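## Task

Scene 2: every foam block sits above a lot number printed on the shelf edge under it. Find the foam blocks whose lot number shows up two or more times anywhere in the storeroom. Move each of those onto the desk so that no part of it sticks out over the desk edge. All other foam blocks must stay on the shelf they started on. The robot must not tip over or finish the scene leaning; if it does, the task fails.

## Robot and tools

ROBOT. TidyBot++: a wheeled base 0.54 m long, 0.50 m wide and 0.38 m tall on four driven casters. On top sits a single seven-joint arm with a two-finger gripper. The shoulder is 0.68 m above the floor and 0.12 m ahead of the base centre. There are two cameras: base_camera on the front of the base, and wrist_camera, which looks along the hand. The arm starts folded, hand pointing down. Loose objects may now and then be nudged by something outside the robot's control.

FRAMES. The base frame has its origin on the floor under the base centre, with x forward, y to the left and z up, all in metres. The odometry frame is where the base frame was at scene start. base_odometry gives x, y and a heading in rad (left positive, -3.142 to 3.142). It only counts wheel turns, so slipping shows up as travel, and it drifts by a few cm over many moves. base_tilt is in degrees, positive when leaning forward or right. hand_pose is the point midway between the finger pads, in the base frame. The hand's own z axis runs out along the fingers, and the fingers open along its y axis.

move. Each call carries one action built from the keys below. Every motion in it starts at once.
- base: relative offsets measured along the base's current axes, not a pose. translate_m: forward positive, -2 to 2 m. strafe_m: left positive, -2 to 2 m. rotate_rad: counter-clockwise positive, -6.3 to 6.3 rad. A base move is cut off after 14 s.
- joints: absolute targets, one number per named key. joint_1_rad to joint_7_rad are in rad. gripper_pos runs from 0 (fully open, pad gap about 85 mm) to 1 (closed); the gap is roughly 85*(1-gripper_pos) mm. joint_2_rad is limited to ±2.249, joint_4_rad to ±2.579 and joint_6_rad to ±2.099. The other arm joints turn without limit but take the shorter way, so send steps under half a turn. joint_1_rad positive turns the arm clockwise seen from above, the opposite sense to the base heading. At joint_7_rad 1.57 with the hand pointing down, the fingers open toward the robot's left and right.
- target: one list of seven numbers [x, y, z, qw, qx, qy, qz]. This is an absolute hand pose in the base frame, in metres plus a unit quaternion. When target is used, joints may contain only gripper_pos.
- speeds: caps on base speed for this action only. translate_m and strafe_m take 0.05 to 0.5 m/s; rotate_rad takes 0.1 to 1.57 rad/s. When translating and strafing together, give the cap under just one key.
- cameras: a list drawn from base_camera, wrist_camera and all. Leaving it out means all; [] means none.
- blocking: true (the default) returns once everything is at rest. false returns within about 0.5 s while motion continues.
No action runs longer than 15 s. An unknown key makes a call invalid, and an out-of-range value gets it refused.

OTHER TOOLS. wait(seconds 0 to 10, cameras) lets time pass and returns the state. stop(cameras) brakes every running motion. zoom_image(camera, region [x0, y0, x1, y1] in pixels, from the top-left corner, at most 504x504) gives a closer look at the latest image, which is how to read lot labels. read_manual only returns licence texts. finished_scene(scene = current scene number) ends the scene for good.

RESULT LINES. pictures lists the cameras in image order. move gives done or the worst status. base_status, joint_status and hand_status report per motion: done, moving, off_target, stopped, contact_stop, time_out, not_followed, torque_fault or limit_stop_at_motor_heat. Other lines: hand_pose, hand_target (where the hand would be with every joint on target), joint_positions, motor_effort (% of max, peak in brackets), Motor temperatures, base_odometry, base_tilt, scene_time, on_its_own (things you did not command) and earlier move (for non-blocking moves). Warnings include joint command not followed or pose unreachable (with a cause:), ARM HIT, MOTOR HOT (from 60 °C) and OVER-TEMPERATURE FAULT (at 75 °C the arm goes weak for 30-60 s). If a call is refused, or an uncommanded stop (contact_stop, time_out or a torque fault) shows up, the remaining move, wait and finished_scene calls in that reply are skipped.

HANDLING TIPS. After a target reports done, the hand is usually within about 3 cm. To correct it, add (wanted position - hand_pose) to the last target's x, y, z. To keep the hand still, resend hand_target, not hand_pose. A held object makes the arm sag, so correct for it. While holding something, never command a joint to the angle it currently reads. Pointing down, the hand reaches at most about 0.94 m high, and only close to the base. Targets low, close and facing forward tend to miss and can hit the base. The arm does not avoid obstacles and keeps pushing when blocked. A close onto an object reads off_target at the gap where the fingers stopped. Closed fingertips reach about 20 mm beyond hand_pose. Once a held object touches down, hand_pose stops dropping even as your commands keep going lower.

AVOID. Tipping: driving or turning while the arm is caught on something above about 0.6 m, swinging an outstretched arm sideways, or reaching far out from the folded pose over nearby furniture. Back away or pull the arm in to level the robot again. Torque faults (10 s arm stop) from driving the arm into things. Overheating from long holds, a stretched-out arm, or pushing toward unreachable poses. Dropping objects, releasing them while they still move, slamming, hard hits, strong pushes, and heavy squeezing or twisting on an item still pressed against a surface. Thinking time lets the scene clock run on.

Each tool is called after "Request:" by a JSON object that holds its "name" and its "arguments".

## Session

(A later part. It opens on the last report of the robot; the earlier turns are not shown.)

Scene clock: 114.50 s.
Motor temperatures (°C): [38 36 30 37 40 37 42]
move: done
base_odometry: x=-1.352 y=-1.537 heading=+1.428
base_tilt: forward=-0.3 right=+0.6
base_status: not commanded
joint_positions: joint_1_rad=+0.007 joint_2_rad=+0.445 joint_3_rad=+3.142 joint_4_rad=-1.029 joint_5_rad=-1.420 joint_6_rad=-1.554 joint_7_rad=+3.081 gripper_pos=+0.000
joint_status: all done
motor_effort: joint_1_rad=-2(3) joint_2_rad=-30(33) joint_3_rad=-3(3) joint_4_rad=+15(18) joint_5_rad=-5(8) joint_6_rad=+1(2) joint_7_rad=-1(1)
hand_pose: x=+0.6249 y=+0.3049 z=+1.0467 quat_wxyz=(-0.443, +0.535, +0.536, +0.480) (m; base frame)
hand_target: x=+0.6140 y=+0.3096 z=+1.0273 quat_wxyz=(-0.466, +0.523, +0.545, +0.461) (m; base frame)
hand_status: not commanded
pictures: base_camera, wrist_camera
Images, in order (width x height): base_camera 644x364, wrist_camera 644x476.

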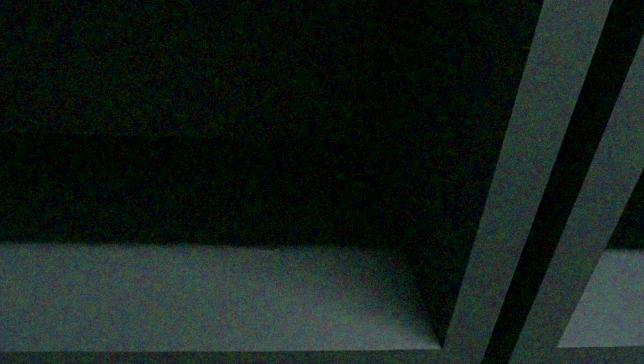

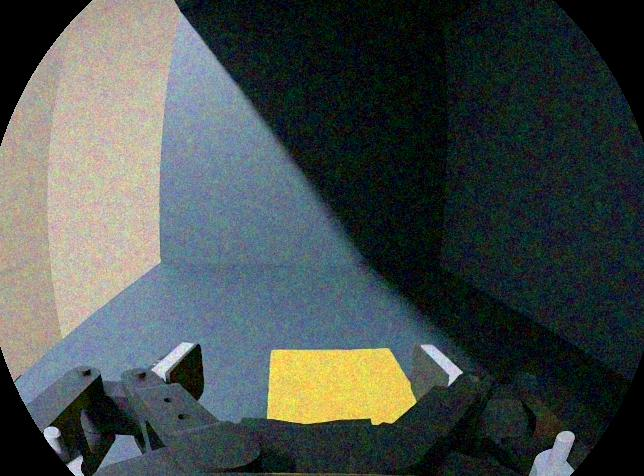

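Request:
{"name": "move", "arguments": {"joints": {"joint_2_rad":0.5,"joint_4_rad":-1.08}}}

Scene clock: 115.30 s.
Motor temperatures (°C): [38 36 30 37 40 37 42]
move: off_target
base_odometry: x=-1.352 y=-1.537 heading=+1.428
base_tilt: forward=-0.3 right=+0.6
base_status: not commanded
joint_positions: joint_1_rad=+0.007 joint_2_rad=+0.447 joint_3_rad=+3.142 joint_4_rad=-1.030 joint_5_rad=-1.424 joint_6_rad=-1.554 joint_7_rad=+3.084 gripper_pos=+0.000
joint_status: joint_2_rad off_target (ended at +0.447, target +0.500); joint_4_rad off_target (ended at -1.030, target -1.080)
motor_effort: joint_1_rad=-2(2) joint_2_rad=-27(30) joint_3_rad=-2(3) joint_4_rad=+13(15) joint_5_rad=-3(6) joint_6_rad=+0(1) joint_7_rad=-1(1)
hand_pose: x=+0.6257 y=+0.3050 z=+1.0460 quat_wxyz=(-0.444, +0.535, +0.535, +0.480) (m; base frame)
hand_target: x=+0.6251 y=+0.3096 z=+1.0052 quat_wxyz=(-0.479, +0.534, +0.533, +0.448) (m; base frame)
hand_status: not commanded
pictures: base_camera, wrist_camera
Images, in order (width x height): base_camera 644x364, wrist_camera 644x476.

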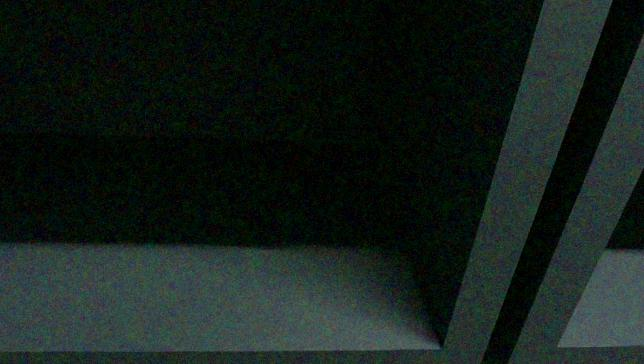

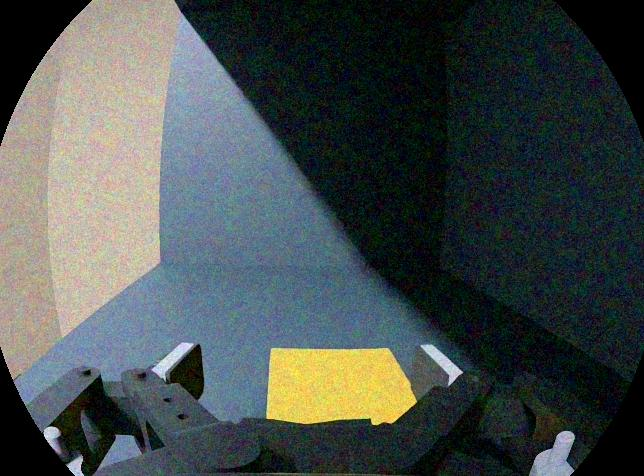

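Request:
{"name": "move", "arguments": {"joints": {"joint_2_rad":0.46,"joint_4_rad":-1.035}, "cameras": []}}

Request:
{"name": "move", "arguments": {"joints": {"gripper_pos":0.5}}}

Scene clock: 116.17 s.
Motor temperatures (°C): [38 36 30 37 40 37 42]
move: done
base_odometry: x=-1.352 y=-1.537 heading=+1.428
base_tilt: forward=-0.3 right=+0.6
base_status: not commanded
joint_positions: joint_1_rad=+0.007 joint_2_rad=+0.445 joint_3_rad=+3.142 joint_4_rad=-1.028 joint_5_rad=-1.424 joint_6_rad=-1.555 joint_7_rad=+3.084 gripper_pos=+0.000
joint_status: all done
motor_effort: joint_1_rad=-1(2) joint_2_rad=-32(32) joint_3_rad=-3(3) joint_4_rad=+17(18) joint_5_rad=-8(8) joint_6_rad=+0(2) joint_7_rad=+0(1)
hand_pose: x=+0.6247 y=+0.3051 z=+1.0475 quat_wxyz=(-0.443, +0.534, +0.536, +0.481) (m; base frame)
hand_target: x=+0.6130 y=+0.3096 z=+1.0390 quat_wxyz=(-0.456, +0.515, +0.553, +0.470) (m; base frame)
hand_status: not commanded
pictures: none
No camera images: "cameras" was empty.

Scene clock: 117.00 s.
Motor temperatures (°C): [38 36 30 37 40 37 42]
move: done
base_odometry: x=-1.352 y=-1.537 heading=+1.428
base_tilt: forward=-0.3 right=+0.6
base_status: not commanded
joint_positions: joint_1_rad=+0.007 joint_2_rad=+0.442 joint_3_rad=+3.142 joint_4_rad=-1.028 joint_5_rad=-1.424 joint_6_rad=-1.564 joint_7_rad=+3.084 gripper_pos=+0.500
joint_status: all done
motor_effort: joint_1_rad=-1(2) joint_2_rad=-29(33) joint_3_rad=-2(3) joint_4_rad=+15(17) joint_5_rad=-6(8) joint_6_rad=+1(2) joint_7_rad=-1(1)
hand_pose: x=+0.6206 y=+0.3053 z=+1.0490 quat_wxyz=(-0.445, +0.531, +0.539, +0.479) (m; base frame)
hand_target: x=+0.6130 y=+0.3096 z=+1.0390 quat_wxyz=(-0.456, +0.515, +0.553, +0.470) (m; base frame)
hand_status: not commanded
pictures: base_camera, wrist_camera
Images, in order (width x height): base_camera 644x364, wrist_camera 644x476.

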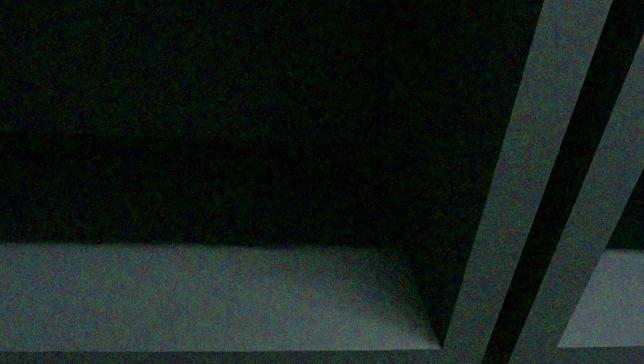

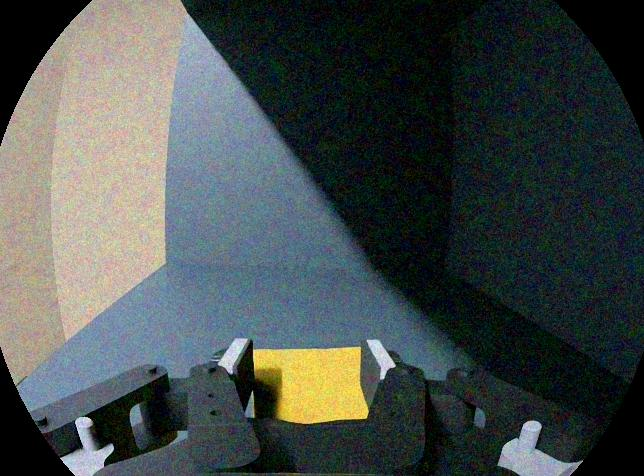

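Request:
{"name": "move", "arguments": {"joints": {"gripper_pos":0.65}}}

Scene clock: 117.67 s.
Motor temperatures (°C): [38 36 30 37 40 37 42]
move: done
base_odometry: x=-1.352 y=-1.537 heading=+1.428
base_tilt: forward=-0.3 right=+0.6
base_status: not commanded
joint_positions: joint_1_rad=+0.007 joint_2_rad=+0.440 joint_3_rad=+3.142 joint_4_rad=-1.028 joint_5_rad=-1.424 joint_6_rad=-1.566 joint_7_rad=+3.084 gripper_pos=+0.650
joint_status: all done
motor_effort: joint_1_rad=+0(1) joint_2_rad=-29(30) joint_3_rad=-1(2) joint_4_rad=+16(16) joint_5_rad=-6(6) joint_6_rad=+2(3) joint_7_rad=+0(1)
hand_pose: x=+0.6190 y=+0.3055 z=+1.0501 quat_wxyz=(-0.445, +0.530, +0.541, +0.479) (m; base frame)
hand_target: x=+0.6130 y=+0.3096 z=+1.0390 quat_wxyz=(-0.456, +0.515, +0.553, +0.470) (m; base frame)
hand_status: not commanded
pictures: base_camera, wrist_camera
Images, in order (width x height): base_camera 644x364, wrist_camera 644x476.

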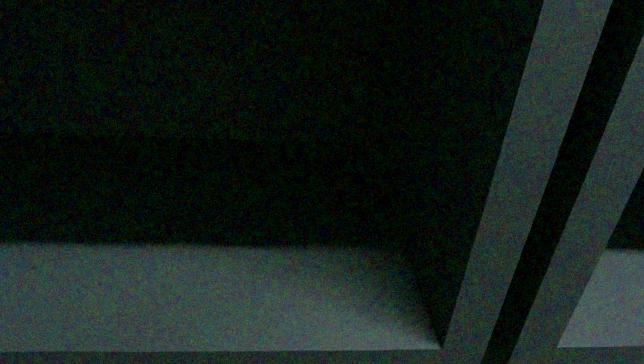

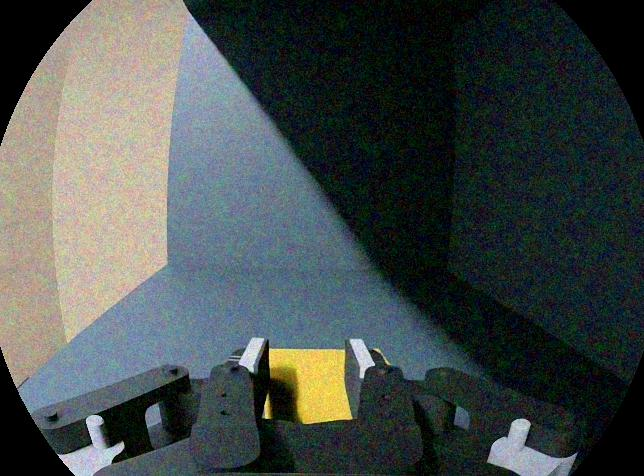

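Request:
{"name": "move", "arguments": {"joints": {"joint_2_rad":0.44,"joint_4_rad":-0.9,"gripper_pos":0}, "cameras": []}}

Request:
{"name": "move", "arguments": {"joints": {"joint_2_rad":0.507,"joint_4_rad":-0.94,"joint_7_rad":3.1}}}

Request:
{"name": "move", "arguments": {"joints": {"joint_2_rad":0.498,"joint_4_rad":-1.06,"joint_7_rad":3.16}}}

Scene clock: 124.07 s.
Motor temperatures (°C): [38 36 30 37 40 37 42]
move: done
base_odometry: x=-1.352 y=-1.537 heading=+1.428
base_tilt: forward=-0.3 right=+0.6
base_status: not commanded
joint_positions: joint_1_rad=+0.007 joint_2_rad=+0.432 joint_3_rad=+3.142 joint_4_rad=-0.913 joint_5_rad=-1.424 joint_6_rad=-1.566 joint_7_rad=+3.084 gripper_pos=+0.000
joint_status: all done
motor_effort: joint_1_rad=+0(1) joint_2_rad=-31(34) joint_3_rad=-3(3) joint_4_rad=+17(18) joint_5_rad=-8(9) joint_6_rad=+2(3) joint_7_rad=+0(1)
hand_pose: x=+0.6152 y=+0.3055 z=+1.0906 quat_wxyz=(-0.411, +0.499, +0.567, +0.510) (m; base frame)
hand_target: x=+0.6048 y=+0.3096 z=+1.0904 quat_wxyz=(-0.412, +0.477, +0.586, +0.509) (m; base frame)
hand_status: not commanded
pictures: none
No camera images: "cameras" was empty.

Scene clock: 125.00 s.
Motor temperatures (°C): [38 36 30 37 40 37 42]
move: done
base_odometry: x=-1.352 y=-1.537 heading=+1.428
base_tilt: forward=-0.3 right=+0.6
base_status: not commanded
joint_positions: joint_1_rad=+0.007 joint_2_rad=+0.489 joint_3_rad=+3.142 joint_4_rad=-0.919 joint_5_rad=-1.424 joint_6_rad=-1.566 joint_7_rad=+3.084 gripper_pos=+0.000
joint_status: all done
motor_effort: joint_1_rad=+0(1) joint_2_rad=-33(36) joint_3_rad=-3(3) joint_4_rad=+16(18) joint_5_rad=-8(9) joint_6_rad=+2(3) joint_7_rad=+0(1)
hand_pose: x=+0.6378 y=+0.3053 z=+1.0599 quat_wxyz=(-0.428, +0.515, +0.554, +0.495) (m; base frame)
hand_target: x=+0.6311 y=+0.3096 z=+1.0446 quat_wxyz=(-0.448, +0.509, +0.558, +0.478) (m; base frame)
hand_status: not commanded
pictures: base_camera, wrist_camera
Images, in order (width x height): base_camera 644x364, wrist_camera 644x476.

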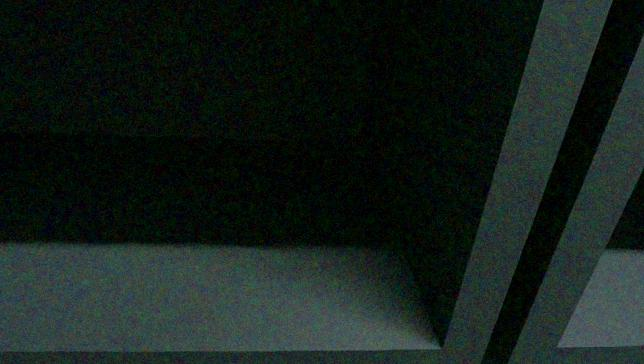

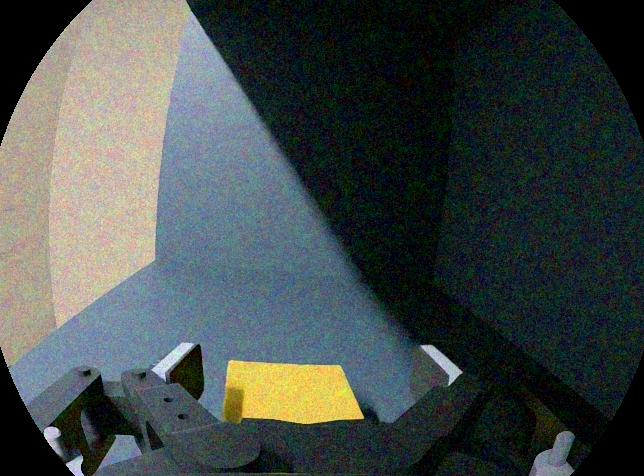

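Scene clock: 125.97 s.
Motor temperatures (°C): [38 36 30 37 40 37 42]
move: done
base_odometry: x=-1.352 y=-1.537 heading=+1.428
base_tilt: forward=-0.3 right=+0.6
base_status: not commanded
joint_positions: joint_1_rad=+0.007 joint_2_rad=+0.489 joint_3_rad=+3.142 joint_4_rad=-1.034 joint_5_rad=-1.424 joint_6_rad=-1.566 joint_7_rad=+3.118 gripper_pos=+0.000
joint_status: all done
motor_effort: joint_1_rad=-1(1) joint_2_rad=-33(36) joint_3_rad=-3(3) joint_4_rad=+17(19) joint_5_rad=-8(9) joint_6_rad=+1(2) joint_7_rad=+0(1)
hand_pose: x=+0.6364 y=+0.3053 z=+1.0232 quat_wxyz=(-0.452, +0.533, +0.537, +0.472) (m; base frame)
hand_target: x=+0.6253 y=+0.3096 z=+1.0123 quat_wxyz=(-0.464, +0.519, +0.549, +0.463) (m; base frame)
hand_status: not commanded
pictures: base_camera, wrist_camera
Images, in order (width x height): base_camera 644x364, wrist_camera 644x476.

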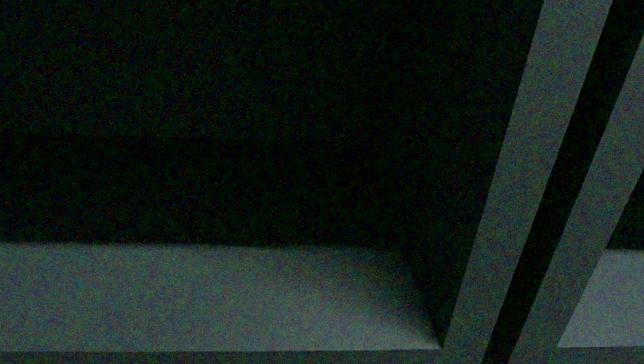

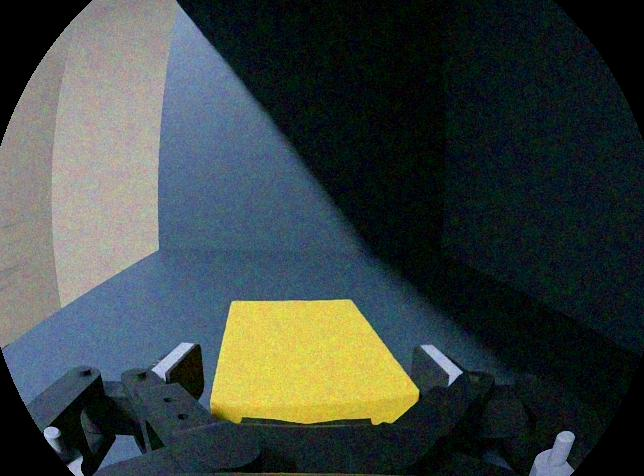

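Request:
{"name": "move", "arguments": {"joints": {"joint_2_rad":0.498,"joint_4_rad":-1.1}, "cameras": []}}

Request:
{"name": "move", "arguments": {"joints": {"gripper_pos":0.55}}}

Scene clock: 126.80 s.
Motor temperatures (°C): [38 36 30 37 40 37 42]
move: done
base_odometry: x=-1.352 y=-1.537 heading=+1.428
base_tilt: forward=-0.3 right=+0.6
base_status: not commanded
joint_positions: joint_1_rad=+0.007 joint_2_rad=+0.487 joint_3_rad=+3.142 joint_4_rad=-1.066 joint_5_rad=-1.425 joint_6_rad=-1.566 joint_7_rad=+3.119 gripper_pos=+0.000
joint_status: all done
motor_effort: joint_1_rad=+0(2) joint_2_rad=-33(34) joint_3_rad=-3(3) joint_4_rad=+17(17) joint_5_rad=-8(8) joint_6_rad=+0(1) joint_7_rad=+0(1)
hand_pose: x=+0.6345 y=+0.3054 z=+1.0148 quat_wxyz=(-0.460, +0.540, +0.530, +0.465) (m; base frame)
hand_target: x=+0.6235 y=+0.3096 z=+1.0001 quat_wxyz=(-0.475, +0.528, +0.539, +0.453) (m; base frame)
hand_status: not commanded
pictures: none
No camera images: "cameras" was empty.

Scene clock: 127.63 s.
Motor temperatures (°C): [38 36 30 37 40 37 42]
move: off_target
base_odometry: x=-1.352 y=-1.537 heading=+1.428
base_tilt: forward=-0.3 right=+0.6
base_status: not commanded
joint_positions: joint_1_rad=+0.007 joint_2_rad=+0.486 joint_3_rad=+3.142 joint_4_rad=-1.066 joint_5_rad=-1.425 joint_6_rad=-1.566 joint_7_rad=+3.119 gripper_pos=+0.379
joint_status: gripper_pos off_target (ended at +0.379, target +0.550)
motor_effort: joint_1_rad=-1(2) joint_2_rad=-32(34) joint_3_rad=-3(3) joint_4_rad=+15(16) joint_5_rad=-6(8) joint_6_rad=+0(1) joint_7_rad=+0(1)
hand_pose: x=+0.6343 y=+0.3054 z=+1.0148 quat_wxyz=(-0.460, +0.540, +0.530, +0.465) (m; base frame)
hand_target: x=+0.6235 y=+0.3096 z=+1.0001 quat_wxyz=(-0.475, +0.528, +0.539, +0.453) (m; base frame)
hand_status: not commanded
pictures: base_camera, wrist_camera
Images, in order (width x height): base_camera 644x364, wrist_camera 644x476.

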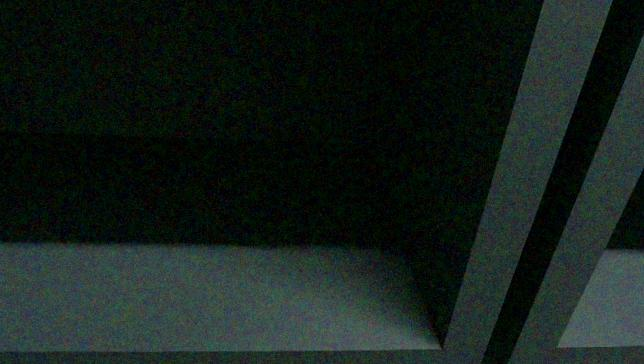

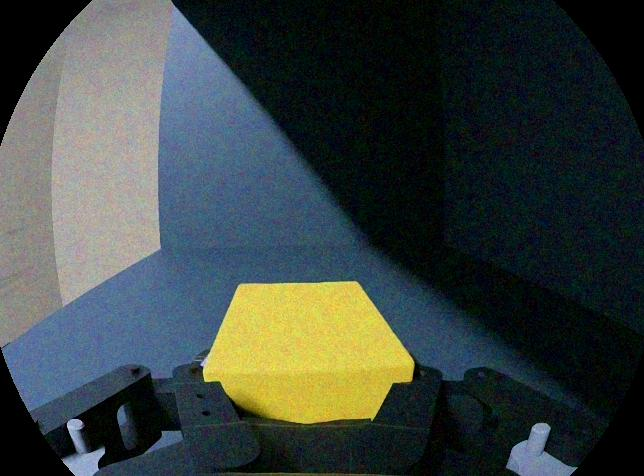

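Request:
{"name": "move", "arguments": {"joints": {"joint_2_rad":0.46,"joint_4_rad":-0.8}, "cameras": ["wrist_camera"]}}

Request:
{"name": "move", "arguments": {"joints": {"joint_2_rad":-0.6,"joint_4_rad":-1.5,"joint_7_rad":2.9}, "cameras": ["wrist_camera"]}}

Request:
{"name": "move", "arguments": {"base": {"translate_m":-0.2}}}

Scene clock: 129.23 s.
Motor temperatures (°C): [38 36 30 37 40 37 42]
move: done
base_odometry: x=-1.352 y=-1.537 heading=+1.428
base_tilt: forward=-0.3 right=+0.6
base_status: not commanded
joint_positions: joint_1_rad=+0.007 joint_2_rad=+0.453 joint_3_rad=+3.142 joint_4_rad=-0.813 joint_5_rad=-1.425 joint_6_rad=-1.566 joint_7_rad=+3.119 gripper_pos=+0.379
joint_status: all done
motor_effort: joint_1_rad=+0(1) joint_2_rad=-33(35) joint_3_rad=-3(3) joint_4_rad=+17(19) joint_5_rad=-8(9) joint_6_rad=+2(3) joint_7_rad=+0(1)
hand_pose: x=+0.6201 y=+0.3055 z=+1.1120 quat_wxyz=(-0.379, +0.468, +0.591, +0.537) (m; base frame)
hand_target: x=+0.6092 y=+0.3095 z=+1.1112 quat_wxyz=(-0.378, +0.444, +0.611, +0.535) (m; base frame)
hand_status: not commanded
pictures: wrist_camera
Images, in order (width x height): wrist_camera 644x476.

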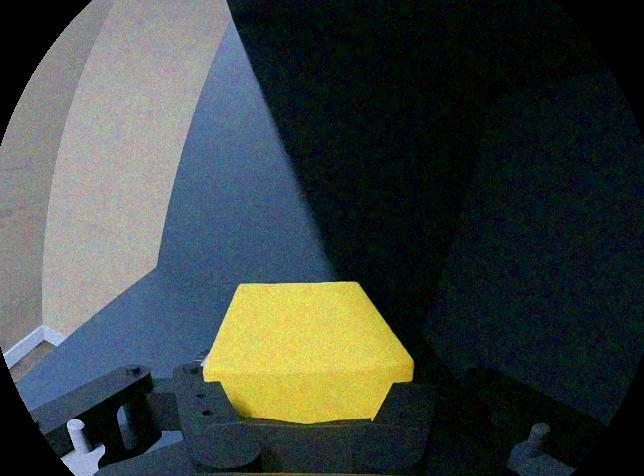

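Scene clock: 131.57 s.
Motor temperatures (°C): [38 36 30 37 40 37 42]
move: done
base_odometry: x=-1.352 y=-1.537 heading=+1.428
base_tilt: forward=-0.3 right=+0.6
base_status: not commanded
joint_positions: joint_1_rad=+0.007 joint_2_rad=-0.587 joint_3_rad=+3.142 joint_4_rad=-1.471 joint_5_rad=-1.425 joint_6_rad=-1.566 joint_7_rad=+2.945 gripper_pos=+0.379
joint_status: all done
motor_effort: joint_1_rad=+0(1) joint_2_rad=+7(34) joint_3_rad=+4(4) joint_4_rad=+13(18) joint_5_rad=-6(9) joint_6_rad=+5(7) joint_7_rad=+0(1)
hand_pose: x=+0.1606 y=+0.3088 z=+1.1978 quat_wxyz=(-0.312, +0.414, +0.619, +0.590) (m; base frame)
hand_target: x=+0.1471 y=+0.3096 z=+1.1846 quat_wxyz=(-0.338, +0.425, +0.619, +0.567) (m; base frame)
hand_status: not commanded
pictures: wrist_camera
Images, in order (width x height): wrist_camera 644x476.

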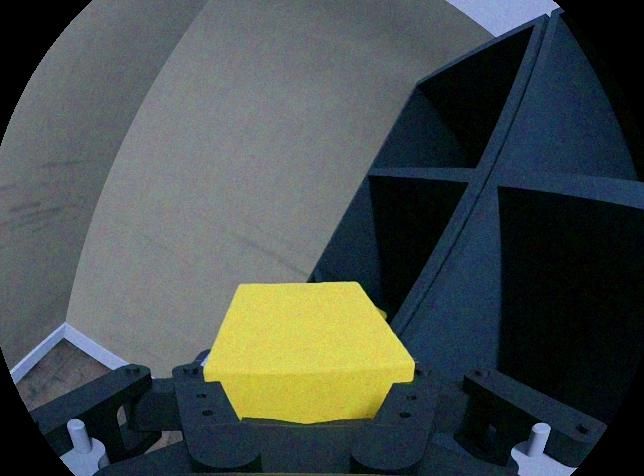

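Scene clock: 133.27 s.
Motor temperatures (°C): [38 36 30 37 40 37 42]
move: done
base_odometry: x=-1.381 y=-1.735 heading=+1.428
base_tilt: forward=-0.4 right=+0.6
base_status: done
joint_positions: joint_1_rad=+0.007 joint_2_rad=-0.599 joint_3_rad=+3.141 joint_4_rad=-1.475 joint_5_rad=-1.425 joint_6_rad=-1.568 joint_7_rad=+2.943 gripper_pos=+0.379
joint_status: not commanded
motor_effort: joint_1_rad=+0(1) joint_2_rad=+6(12) joint_3_rad=+4(6) joint_4_rad=+13(15) joint_5_rad=-6(7) joint_6_rad=+6(7) joint_7_rad=+0(1)
hand_pose: x=+0.1550 y=+0.3089 z=+1.1967 quat_wxyz=(-0.310, +0.412, +0.621, +0.591) (m; base frame)
hand_target: x=+0.1471 y=+0.3096 z=+1.1846 quat_wxyz=(-0.338, +0.425, +0.619, +0.567) (m; base frame)
hand_status: not commanded
pictures: base_camera, wrist_camera
Images, in order (width x height): base_camera 644x364, wrist_camera 644x476.

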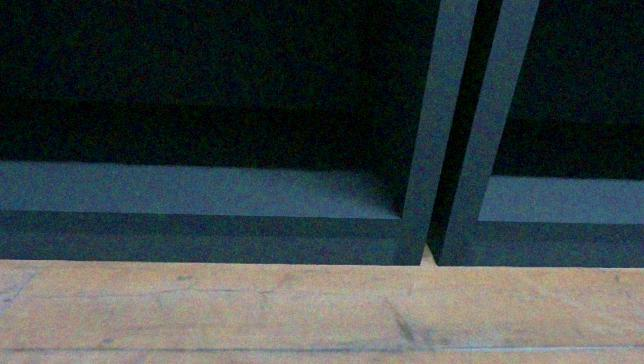

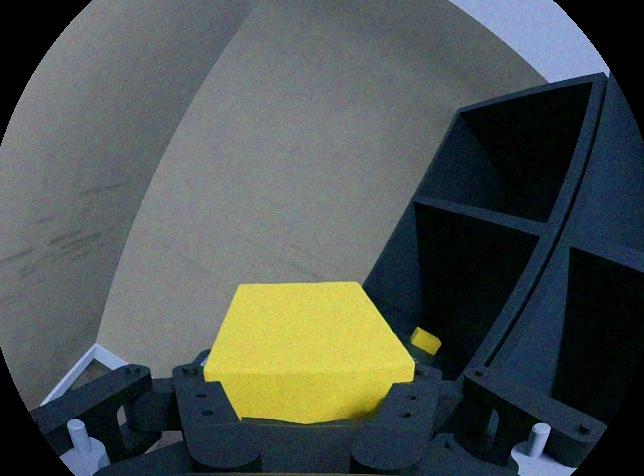

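Request:
{"name": "move", "arguments": {"base": {"strafe_m":0.95,"translate_m":-0.07}, "joints": {"joint_2_rad":-0.7,"joint_4_rad":-1.95,"joint_5_rad":0,"joint_6_rad":-0.3,"joint_7_rad":1.57}}}

Request:
{"name": "move", "arguments": {"joints": {"joint_6_rad":-1.0}}}

Scene clock: 136.83 s.
Motor temperatures (°C): [38 36 30 37 40 37 42]
move: done
base_odometry: x=-2.331 y=-1.670 heading=+1.429
base_tilt: forward=-0.4 right=+0.6
base_status: done
joint_positions: joint_1_rad=+0.007 joint_2_rad=-0.681 joint_3_rad=+3.142 joint_4_rad=-1.920 joint_5_rad=-0.070 joint_6_rad=-0.357 joint_7_rad=+1.613 gripper_pos=+0.379
joint_status: all done
motor_effort: joint_1_rad=-1(1) joint_2_rad=+2(10) joint_3_rad=+1(4) joint_4_rad=+22(23) joint_5_rad=+1(7) joint_6_rad=+9(10) joint_7_rad=+0(1)
hand_pose: x=+0.4624 y=+0.0066 z=+1.1035 quat_wxyz=(-0.014, +0.716, -0.002, +0.698) (m; base frame)
hand_target: x=+0.4575 y=+0.0022 z=+1.1092 quat_wxyz=(+0.000, +0.700, +0.001, +0.714) (m; base frame)
hand_status: not commanded
pictures: base_camera, wrist_camera
Images, in order (width x height): base_camera 644x364, wrist_camera 644x476.

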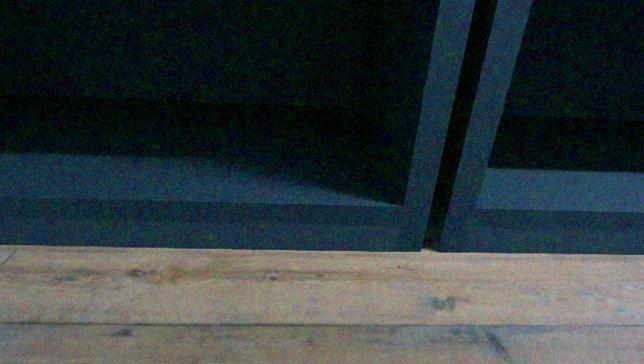

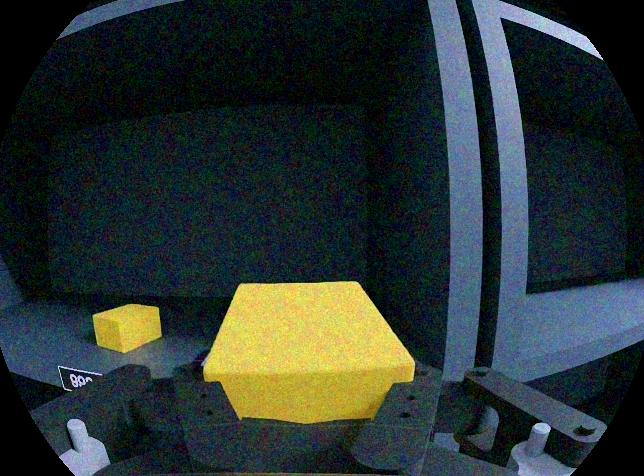

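Scene clock: 138.23 s.
Motor temperatures (°C): [38 36 30 37 40 37 42]
move: done
base_odometry: x=-2.331 y=-1.670 heading=+1.429
base_tilt: forward=-0.3 right=+0.6
base_status: not commanded
joint_positions: joint_1_rad=+0.007 joint_2_rad=-0.683 joint_3_rad=+3.142 joint_4_rad=-1.930 joint_5_rad=-0.069 joint_6_rad=-0.961 joint_7_rad=+1.613 gripper_pos=+0.379
joint_status: all done
motor_effort: joint_1_rad=+0(1) joint_2_rad=+3(4) joint_3_rad=+1(1) joint_4_rad=+21(23) joint_5_rad=+0(1) joint_6_rad=+7(10) joint_7_rad=+0(1)
hand_pose: x=+0.4015 y=+0.0171 z=+0.9238 quat_wxyz=(-0.023, +0.892, +0.011, +0.451) (m; base frame)
hand_target: x=+0.3885 y=+0.0019 z=+0.9072 quat_wxyz=(+0.000, +0.902, +0.000, +0.431) (m; base frame)
hand_status: not commanded
pictures: base_camera, wrist_camera
Images, in order (width x height): base_camera 644x364, wrist_camera 644x476.

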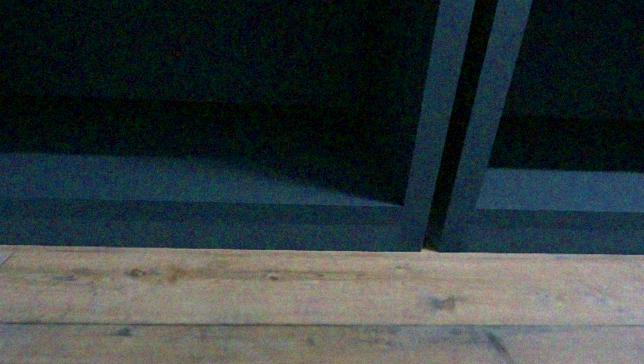

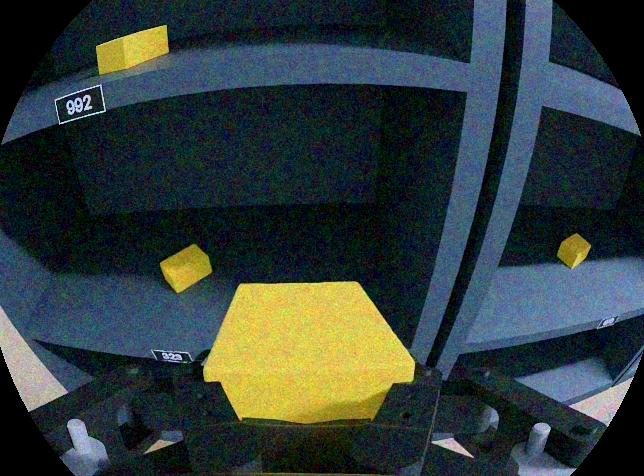

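Request:
{"name": "move", "arguments": {"base": {"strafe_m":-1.8}, "joints": {"joint_6_rad":-0.3}, "cameras": []}}

Request:
{"name": "move", "arguments": {"base": {"strafe_m":-1.75}}}

Scene clock: 146.87 s.
Motor temperatures (°C): [38 36 30 37 40 37 42]
move: time_out
base_odometry: x=-0.551 y=-1.923 heading=+1.431
base_tilt: forward=-0.3 right=+0.6
base_status: strafe_m time_out (by the wheels' count: -1.797 of -1.800)
joint_positions: joint_1_rad=+0.007 joint_2_rad=-0.691 joint_3_rad=+3.141 joint_4_rad=-1.932 joint_5_rad=-0.066 joint_6_rad=-0.349 joint_7_rad=+1.613 gripper_pos=+0.379
joint_status: all done
motor_effort: joint_1_rad=+0(2) joint_2_rad=+2(6) joint_3_rad=+1(4) joint_4_rad=+22(23) joint_5_rad=+0(1) joint_6_rad=+8(10) joint_7_rad=+0(1)
hand_pose: x=+0.4596 y=+0.0062 z=+1.1018 quat_wxyz=(-0.013, +0.714, -0.002, +0.700) (m; base frame)
hand_target: x=+0.4575 y=+0.0022 z=+1.1092 quat_wxyz=(+0.000, +0.700, +0.001, +0.714) (m; base frame)
hand_status: not commanded
pictures: none
No camera images: "cameras" was empty.

not run: a stop that you did not command came earlier in this reply.

Request:
{"name": "move", "arguments": {"base": {"translate_m":0.07}}}

Request:
{"name": "move", "arguments": {"base": {"strafe_m":-1.75}}}

Scene clock: 148.17 s.
Motor temperatures (°C): [38 36 30 37 40 37 42]
move: done
base_odometry: x=-0.541 y=-1.854 heading=+1.430
base_tilt: forward=-0.4 right=+0.6
base_status: done
joint_positions: joint_1_rad=+0.007 joint_2_rad=-0.691 joint_3_rad=+3.141 joint_4_rad=-1.932 joint_5_rad=-0.066 joint_6_rad=-0.349 joint_7_rad=+1.613 gripper_pos=+0.379
joint_status: not commanded
motor_effort: joint_1_rad=-1(1) joint_2_rad=+2(6) joint_3_rad=+1(2) joint_4_rad=+22(23) joint_5_rad=+1(1) joint_6_rad=+9(10) joint_7_rad=+0(1)
hand_pose: x=+0.4595 y=+0.0062 z=+1.1019 quat_wxyz=(-0.013, +0.714, -0.002, +0.700) (m; base frame)
hand_target: x=+0.4575 y=+0.0022 z=+1.1092 quat_wxyz=(+0.000, +0.700, +0.001, +0.714) (m; base frame)
hand_status: not commanded
pictures: base_camera, wrist_camera
Images, in order (width x height): base_camera 644x364, wrist_camera 644x476.

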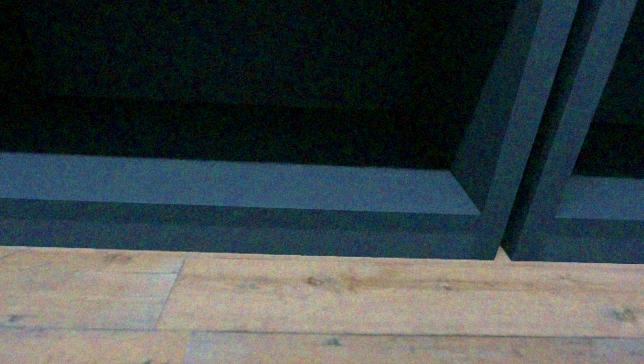

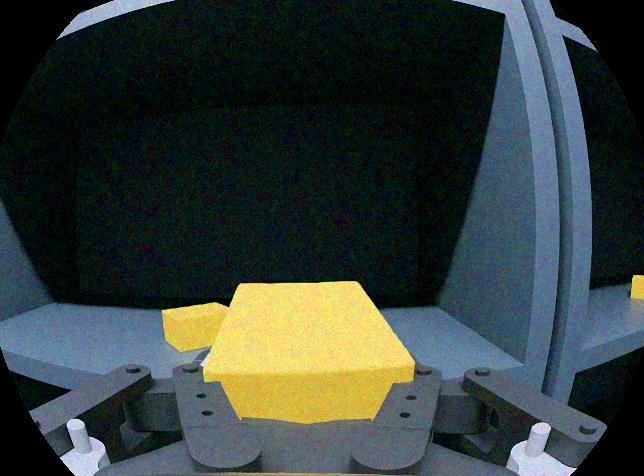

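Scene clock: 153.03 s.
Motor temperatures (°C): [38 36 30 37 40 37 42]
move: done
base_odometry: x=+1.191 y=-2.099 heading=+1.431
base_tilt: forward=-0.4 right=+0.6
base_status: done
joint_positions: joint_1_rad=+0.007 joint_2_rad=-0.691 joint_3_rad=+3.141 joint_4_rad=-1.932 joint_5_rad=-0.066 joint_6_rad=-0.349 joint_7_rad=+1.613 gripper_pos=+0.379
joint_status: not commanded
motor_effort: joint_1_rad=+0(1) joint_2_rad=+3(4) joint_3_rad=+1(4) joint_4_rad=+22(23) joint_5_rad=+0(1) joint_6_rad=+9(10) joint_7_rad=+0(1)
hand_pose: x=+0.4594 y=+0.0066 z=+1.1019 quat_wxyz=(-0.013, +0.714, -0.001, +0.700) (m; base frame)
hand_target: x=+0.4575 y=+0.0022 z=+1.1092 quat_wxyz=(+0.000, +0.700, +0.001, +0.714) (m; base frame)
hand_status: not commanded
pictures: base_camera, wrist_camera
Images, in order (width x height): base_camera 644x364, wrist_camera 644x476.

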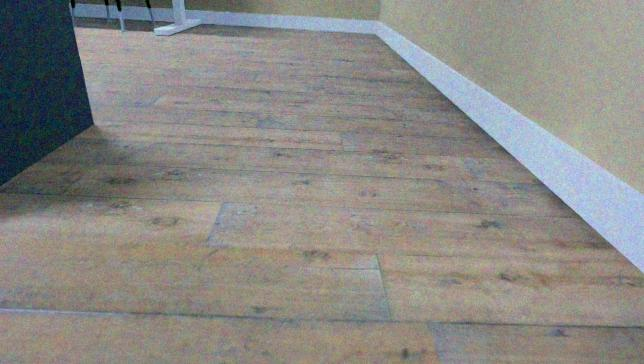

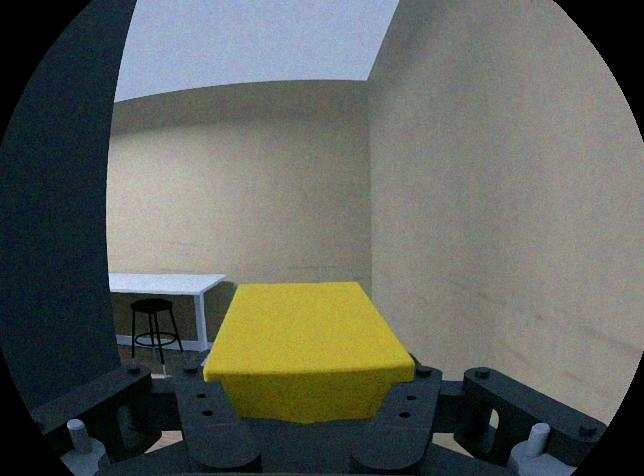

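Request:
{"name": "move", "arguments": {"base": {"translate_m":1.75}, "cameras": []}}

Request:
{"name": "move", "arguments": {"base": {"strafe_m":1.2}, "joints": {"joint_6_rad":-0.6}}}

Scene clock: 159.03 s.
Motor temperatures (°C): [38 36 30 37 40 37 42]
move: done
base_odometry: x=+1.436 y=-0.366 heading=+1.430
base_tilt: forward=-0.3 right=+0.6
base_status: done
joint_positions: joint_1_rad=+0.007 joint_2_rad=-0.694 joint_3_rad=+3.141 joint_4_rad=-1.932 joint_5_rad=-0.066 joint_6_rad=-0.349 joint_7_rad=+1.613 gripper_pos=+0.379
joint_status: not commanded
motor_effort: joint_1_rad=-1(1) joint_2_rad=+2(5) joint_3_rad=+1(1) joint_4_rad=+22(23) joint_5_rad=+0(1) joint_6_rad=+9(10) joint_7_rad=+0(1)
hand_pose: x=+0.4581 y=+0.0066 z=+1.1030 quat_wxyz=(-0.013, +0.713, -0.001, +0.701) (m; base frame)
hand_target: x=+0.4575 y=+0.0022 z=+1.1092 quat_wxyz=(+0.000, +0.700, +0.001, +0.714) (m; base frame)
hand_status: not commanded
pictures: none
No camera images: "cameras" was empty.

Scene clock: 162.80 s.
Motor temperatures (°C): [38 36 30 37 40 37 42]
move: done
base_odometry: x=+0.248 y=-0.197 heading=+1.429
base_tilt: forward=-0.4 right=+0.6
base_status: done
joint_positions: joint_1_rad=+0.007 joint_2_rad=-0.694 joint_3_rad=+3.141 joint_4_rad=-1.941 joint_5_rad=-0.066 joint_6_rad=-0.587 joint_7_rad=+1.612 gripper_pos=+0.379
joint_status: all done
motor_effort: joint_1_rad=+0(1) joint_2_rad=+2(3) joint_3_rad=+1(3) joint_4_rad=+22(24) joint_5_rad=+0(1) joint_6_rad=+9(11) joint_7_rad=-1(1)
hand_pose: x=+0.4483 y=+0.0106 z=+1.0250 quat_wxyz=(-0.016, +0.793, +0.003, +0.609) (m; base frame)
hand_target: x=+0.4455 y=+0.0021 z=+1.0169 quat_wxyz=(+0.000, +0.799, +0.000, +0.602) (m; base frame)
hand_status: not commanded
pictures: base_camera, wrist_camera
Images, in order (width x height): base_camera 644x364, wrist_camera 644x476.

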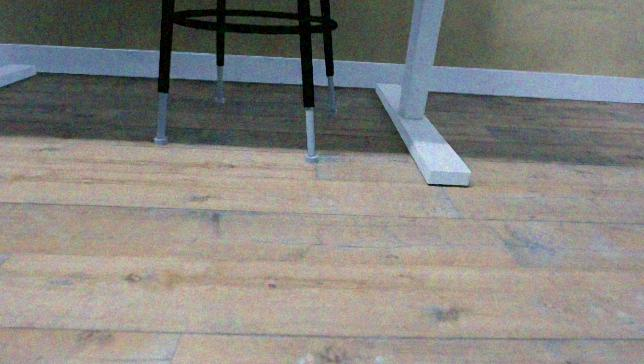

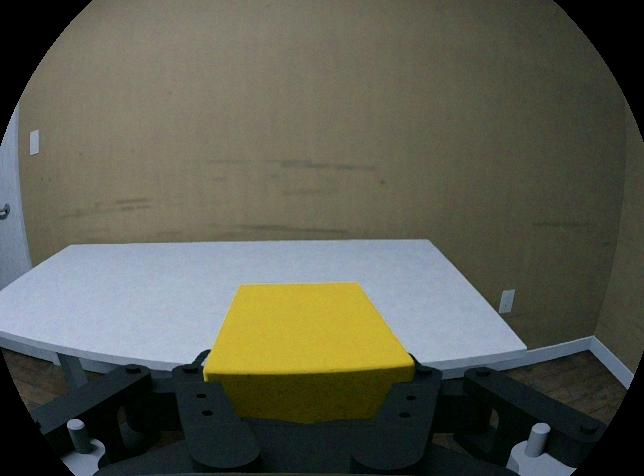

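Request:
{"name": "move", "arguments": {"base": {"translate_m":0.35}, "cameras": []}}

Request:
{"name": "move", "arguments": {"joints": {"joint_2_rad":0.06,"joint_4_rad":-1.7,"joint_5_rad":0.06,"joint_6_rad":-0.05}}}

Request:
{"name": "move", "arguments": {"joints": {"joint_2_rad":0.17,"joint_4_rad":-1.92,"joint_6_rad":0.3}}}

Scene clock: 165.27 s.
Motor temperatures (°C): [38 36 30 37 40 37 42]
move: done
base_odometry: x=+0.297 y=+0.149 heading=+1.430
base_tilt: forward=-0.3 right=+0.6
base_status: done
joint_positions: joint_1_rad=+0.007 joint_2_rad=-0.692 joint_3_rad=+3.141 joint_4_rad=-1.941 joint_5_rad=-0.065 joint_6_rad=-0.587 joint_7_rad=+1.612 gripper_pos=+0.379
joint_status: not commanded
motor_effort: joint_1_rad=+0(1) joint_2_rad=+2(5) joint_3_rad=+1(2) joint_4_rad=+22(23) joint_5_rad=+0(1) joint_6_rad=+8(9) joint_7_rad=+0(1)
hand_pose: x=+0.4491 y=+0.0106 z=+1.0241 quat_wxyz=(-0.016, +0.794, +0.003, +0.608) (m; base frame)
hand_target: x=+0.4455 y=+0.0021 z=+1.0169 quat_wxyz=(+0.000, +0.799, +0.000, +0.602) (m; base frame)
hand_status: not commanded
pictures: none
No camera images: "cameras" was empty.

Scene clock: 167.33 s.
Motor temperatures (°C): [38 36 30 37 40 37 42]
move: done
base_odometry: x=+0.297 y=+0.149 heading=+1.430
base_tilt: forward=-0.3 right=+0.6
base_status: not commanded
joint_positions: joint_1_rad=+0.007 joint_2_rad=+0.043 joint_3_rad=+3.141 joint_4_rad=-1.717 joint_5_rad=-0.010 joint_6_rad=-0.110 joint_7_rad=+1.612 gripper_pos=+0.379
joint_status: all done
motor_effort: joint_1_rad=+0(1) joint_2_rad=-23(24) joint_3_rad=+0(1) joint_4_rad=+23(23) joint_5_rad=+1(2) joint_6_rad=+8(10) joint_7_rad=+0(1)
hand_pose: x=+0.7434 y=-0.0023 z=+0.9514 quat_wxyz=(+0.011, +0.804, +0.010, +0.594) (m; base frame)
hand_target: x=+0.7554 y=+0.0014 z=+0.9689 quat_wxyz=(+0.019, +0.786, +0.023, +0.617) (m; base frame)
hand_status: not commanded
pictures: base_camera, wrist_camera
Images, in order (width x height): base_camera 644x364, wrist_camera 644x476.

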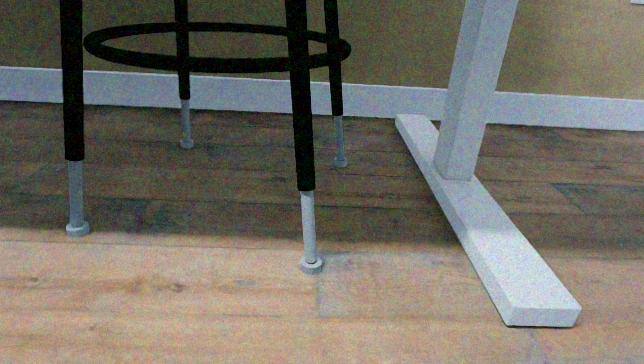

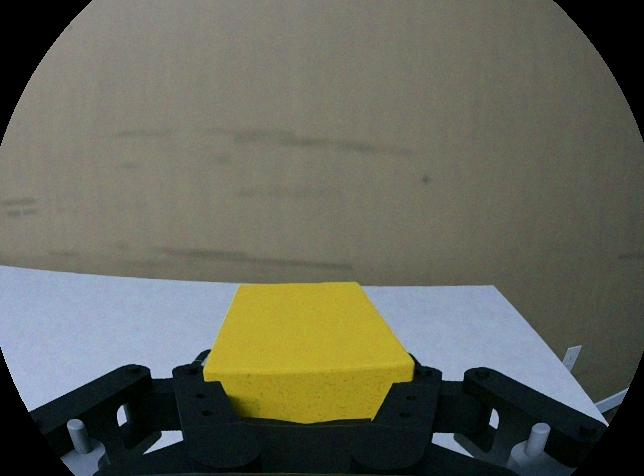

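Scene clock: 168.90 s.
Motor temperatures (°C): [38 36 30 37 40 37 42]
move: done
base_odometry: x=+0.297 y=+0.149 heading=+1.430
base_tilt: forward=-0.3 right=+0.6
base_status: not commanded
joint_positions: joint_1_rad=+0.007 joint_2_rad=+0.157 joint_3_rad=+3.141 joint_4_rad=-1.898 joint_5_rad=-0.009 joint_6_rad=+0.241 joint_7_rad=+1.612 gripper_pos=+0.379
joint_status: all done
motor_effort: joint_1_rad=-1(1) joint_2_rad=-26(28) joint_3_rad=+0(1) joint_4_rad=+21(23) joint_5_rad=+1(1) joint_6_rad=+8(10) joint_7_rad=-1(1)
hand_pose: x=+0.7652 y=-0.0035 z=+0.8758 quat_wxyz=(+0.013, +0.788, +0.010, +0.616) (m; base frame)
hand_target: x=+0.7668 y=+0.0078 z=+0.8727 quat_wxyz=(+0.010, +0.780, +0.028, +0.625) (m; base frame)
hand_status: not commanded
pictures: base_camera, wrist_camera
Images, in order (width x height): base_camera 644x364, wrist_camera 644x476.

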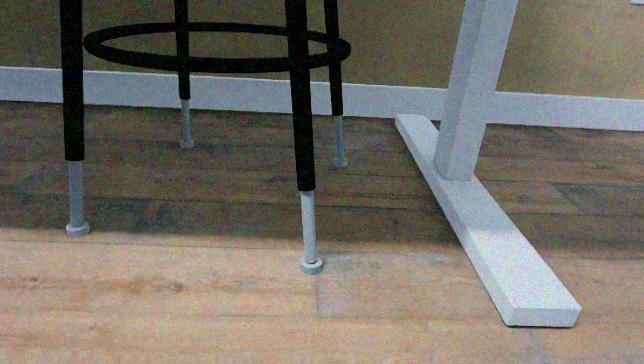

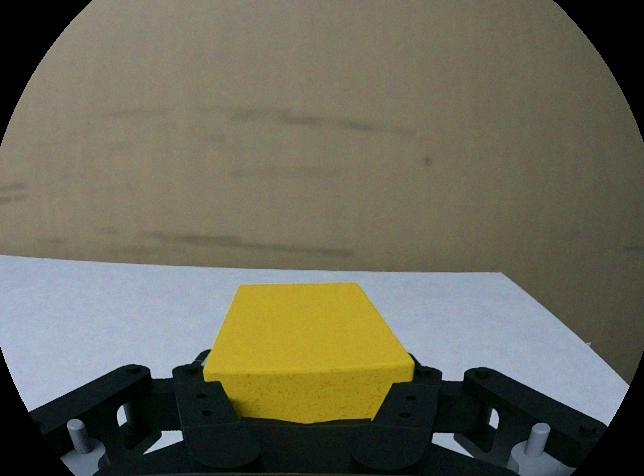

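Request:
{"name": "move", "arguments": {"joints": {"joint_2_rad":0.235,"joint_4_rad":-2.07,"joint_6_rad":0.48}, "cameras": ["wrist_camera"]}}

Request:
{"name": "move", "arguments": {"joints": {"joint_2_rad":0.28,"joint_4_rad":-2.105,"joint_6_rad":0.56}, "cameras": ["wrist_camera"]}}

Scene clock: 170.77 s.
Motor temperatures (°C): [38 36 30 37 40 37 42]
move: done
base_odometry: x=+0.297 y=+0.149 heading=+1.430
base_tilt: forward=-0.3 right=+0.6
base_status: not commanded
joint_positions: joint_1_rad=+0.007 joint_2_rad=+0.218 joint_3_rad=+3.141 joint_4_rad=-2.047 joint_5_rad=-0.009 joint_6_rad=+0.422 joint_7_rad=+1.612 gripper_pos=+0.379
joint_status: all done
motor_effort: joint_1_rad=-1(1) joint_2_rad=-26(29) joint_3_rad=+0(0) joint_4_rad=+18(20) joint_5_rad=+1(1) joint_6_rad=+8(10) joint_7_rad=+0(1)
hand_pose: x=+0.7513 y=-0.0039 z=+0.8076 quat_wxyz=(+0.013, +0.797, +0.009, +0.604) (m; base frame)
hand_target: x=+0.7514 y=+0.0109 z=+0.8019 quat_wxyz=(+0.004, +0.791, +0.030, +0.612) (m; base frame)
hand_status: not commanded
pictures: wrist_camera
Images, in order (width x height): wrist_camera 644x476.

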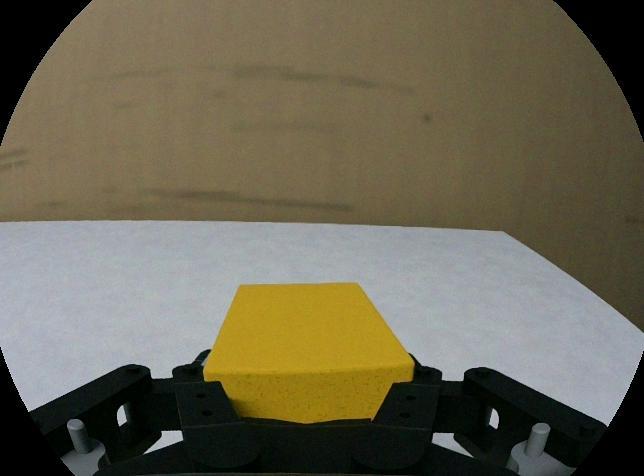

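Scene clock: 171.80 s.
Motor temperatures (°C): [38 36 30 37 40 37 42]
move: done
base_odometry: x=+0.297 y=+0.149 heading=+1.430
base_tilt: forward=-0.3 right=+0.6
base_status: not commanded
joint_positions: joint_1_rad=+0.007 joint_2_rad=+0.260 joint_3_rad=+3.141 joint_4_rad=-2.079 joint_5_rad=-0.009 joint_6_rad=+0.509 joint_7_rad=+1.612 gripper_pos=+0.379
joint_status: all done
motor_effort: joint_1_rad=-1(1) joint_2_rad=-27(28) joint_3_rad=+0(0) joint_4_rad=+17(20) joint_5_rad=+1(1) joint_6_rad=+8(10) joint_7_rad=+0(1)
hand_pose: x=+0.7540 y=-0.0042 z=+0.7902 quat_wxyz=(+0.014, +0.793, +0.009, +0.610) (m; base frame)
hand_target: x=+0.7521 y=+0.0122 z=+0.7791 quat_wxyz=(+0.002, +0.791, +0.030, +0.612) (m; base frame)
hand_status: not commanded
pictures: wrist_camera
Images, in order (width x height): wrist_camera 644x476.

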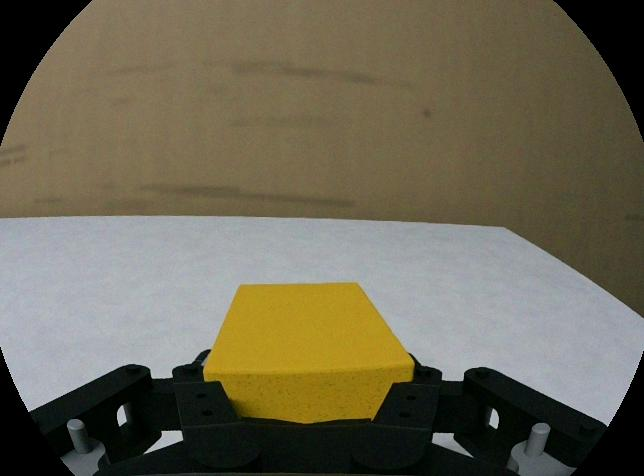

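Request:
{"name": "move", "arguments": {"joints": {"joint_2_rad":0.31,"joint_4_rad":-2.145,"joint_6_rad":0.63}, "cameras": []}}

Request:
{"name": "move", "arguments": {"joints": {"joint_2_rad":0.335,"joint_4_rad":-2.17,"joint_6_rad":0.67}, "cameras": ["wrist_camera"]}}

Scene clock: 172.97 s.
Motor temperatures (°C): [38 36 30 37 40 37 42]
move: done
base_odometry: x=+0.297 y=+0.149 heading=+1.430
base_tilt: forward=-0.3 right=+0.6
base_status: not commanded
joint_positions: joint_1_rad=+0.007 joint_2_rad=+0.288 joint_3_rad=+3.141 joint_4_rad=-2.121 joint_5_rad=-0.009 joint_6_rad=+0.581 joint_7_rad=+1.612 gripper_pos=+0.379
joint_status: all done
motor_effort: joint_1_rad=+0(1) joint_2_rad=-27(28) joint_3_rad=+0(0) joint_4_rad=+17(18) joint_5_rad=+1(1) joint_6_rad=+9(9) joint_7_rad=-1(1)
hand_pose: x=+0.7497 y=-0.0043 z=+0.7724 quat_wxyz=(+0.014, +0.792, +0.009, +0.610) (m; base frame)
hand_target: x=+0.7476 y=+0.0133 z=+0.7609 quat_wxyz=(+0.000, +0.791, +0.030, +0.612) (m; base frame)
hand_status: not commanded
pictures: none
No camera images: "cameras" was empty.

Scene clock: 173.77 s.
Motor temperatures (°C): [38 36 30 37 40 37 42]
move: done
base_odometry: x=+0.297 y=+0.149 heading=+1.430
base_tilt: forward=-0.3 right=+0.6
base_status: not commanded
joint_positions: joint_1_rad=+0.007 joint_2_rad=+0.311 joint_3_rad=+3.141 joint_4_rad=-2.146 joint_5_rad=-0.009 joint_6_rad=+0.625 joint_7_rad=+1.612 gripper_pos=+0.379
joint_status: all done
motor_effort: joint_1_rad=-1(1) joint_2_rad=-26(28) joint_3_rad=+0(0) joint_4_rad=+16(17) joint_5_rad=+1(1) joint_6_rad=+8(9) joint_7_rad=+0(1)
hand_pose: x=+0.7472 y=-0.0044 z=+0.7585 quat_wxyz=(+0.014, +0.793, +0.009, +0.609) (m; base frame)
hand_target: x=+0.7444 y=+0.0139 z=+0.7449 quat_wxyz=(-0.001, +0.794, +0.030, +0.608) (m; base frame)
hand_status: not commanded
pictures: wrist_camera
Images, in order (width x height): wrist_camera 644x476.

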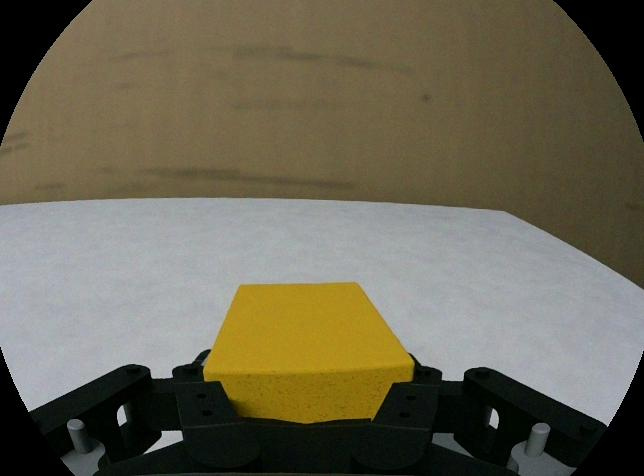

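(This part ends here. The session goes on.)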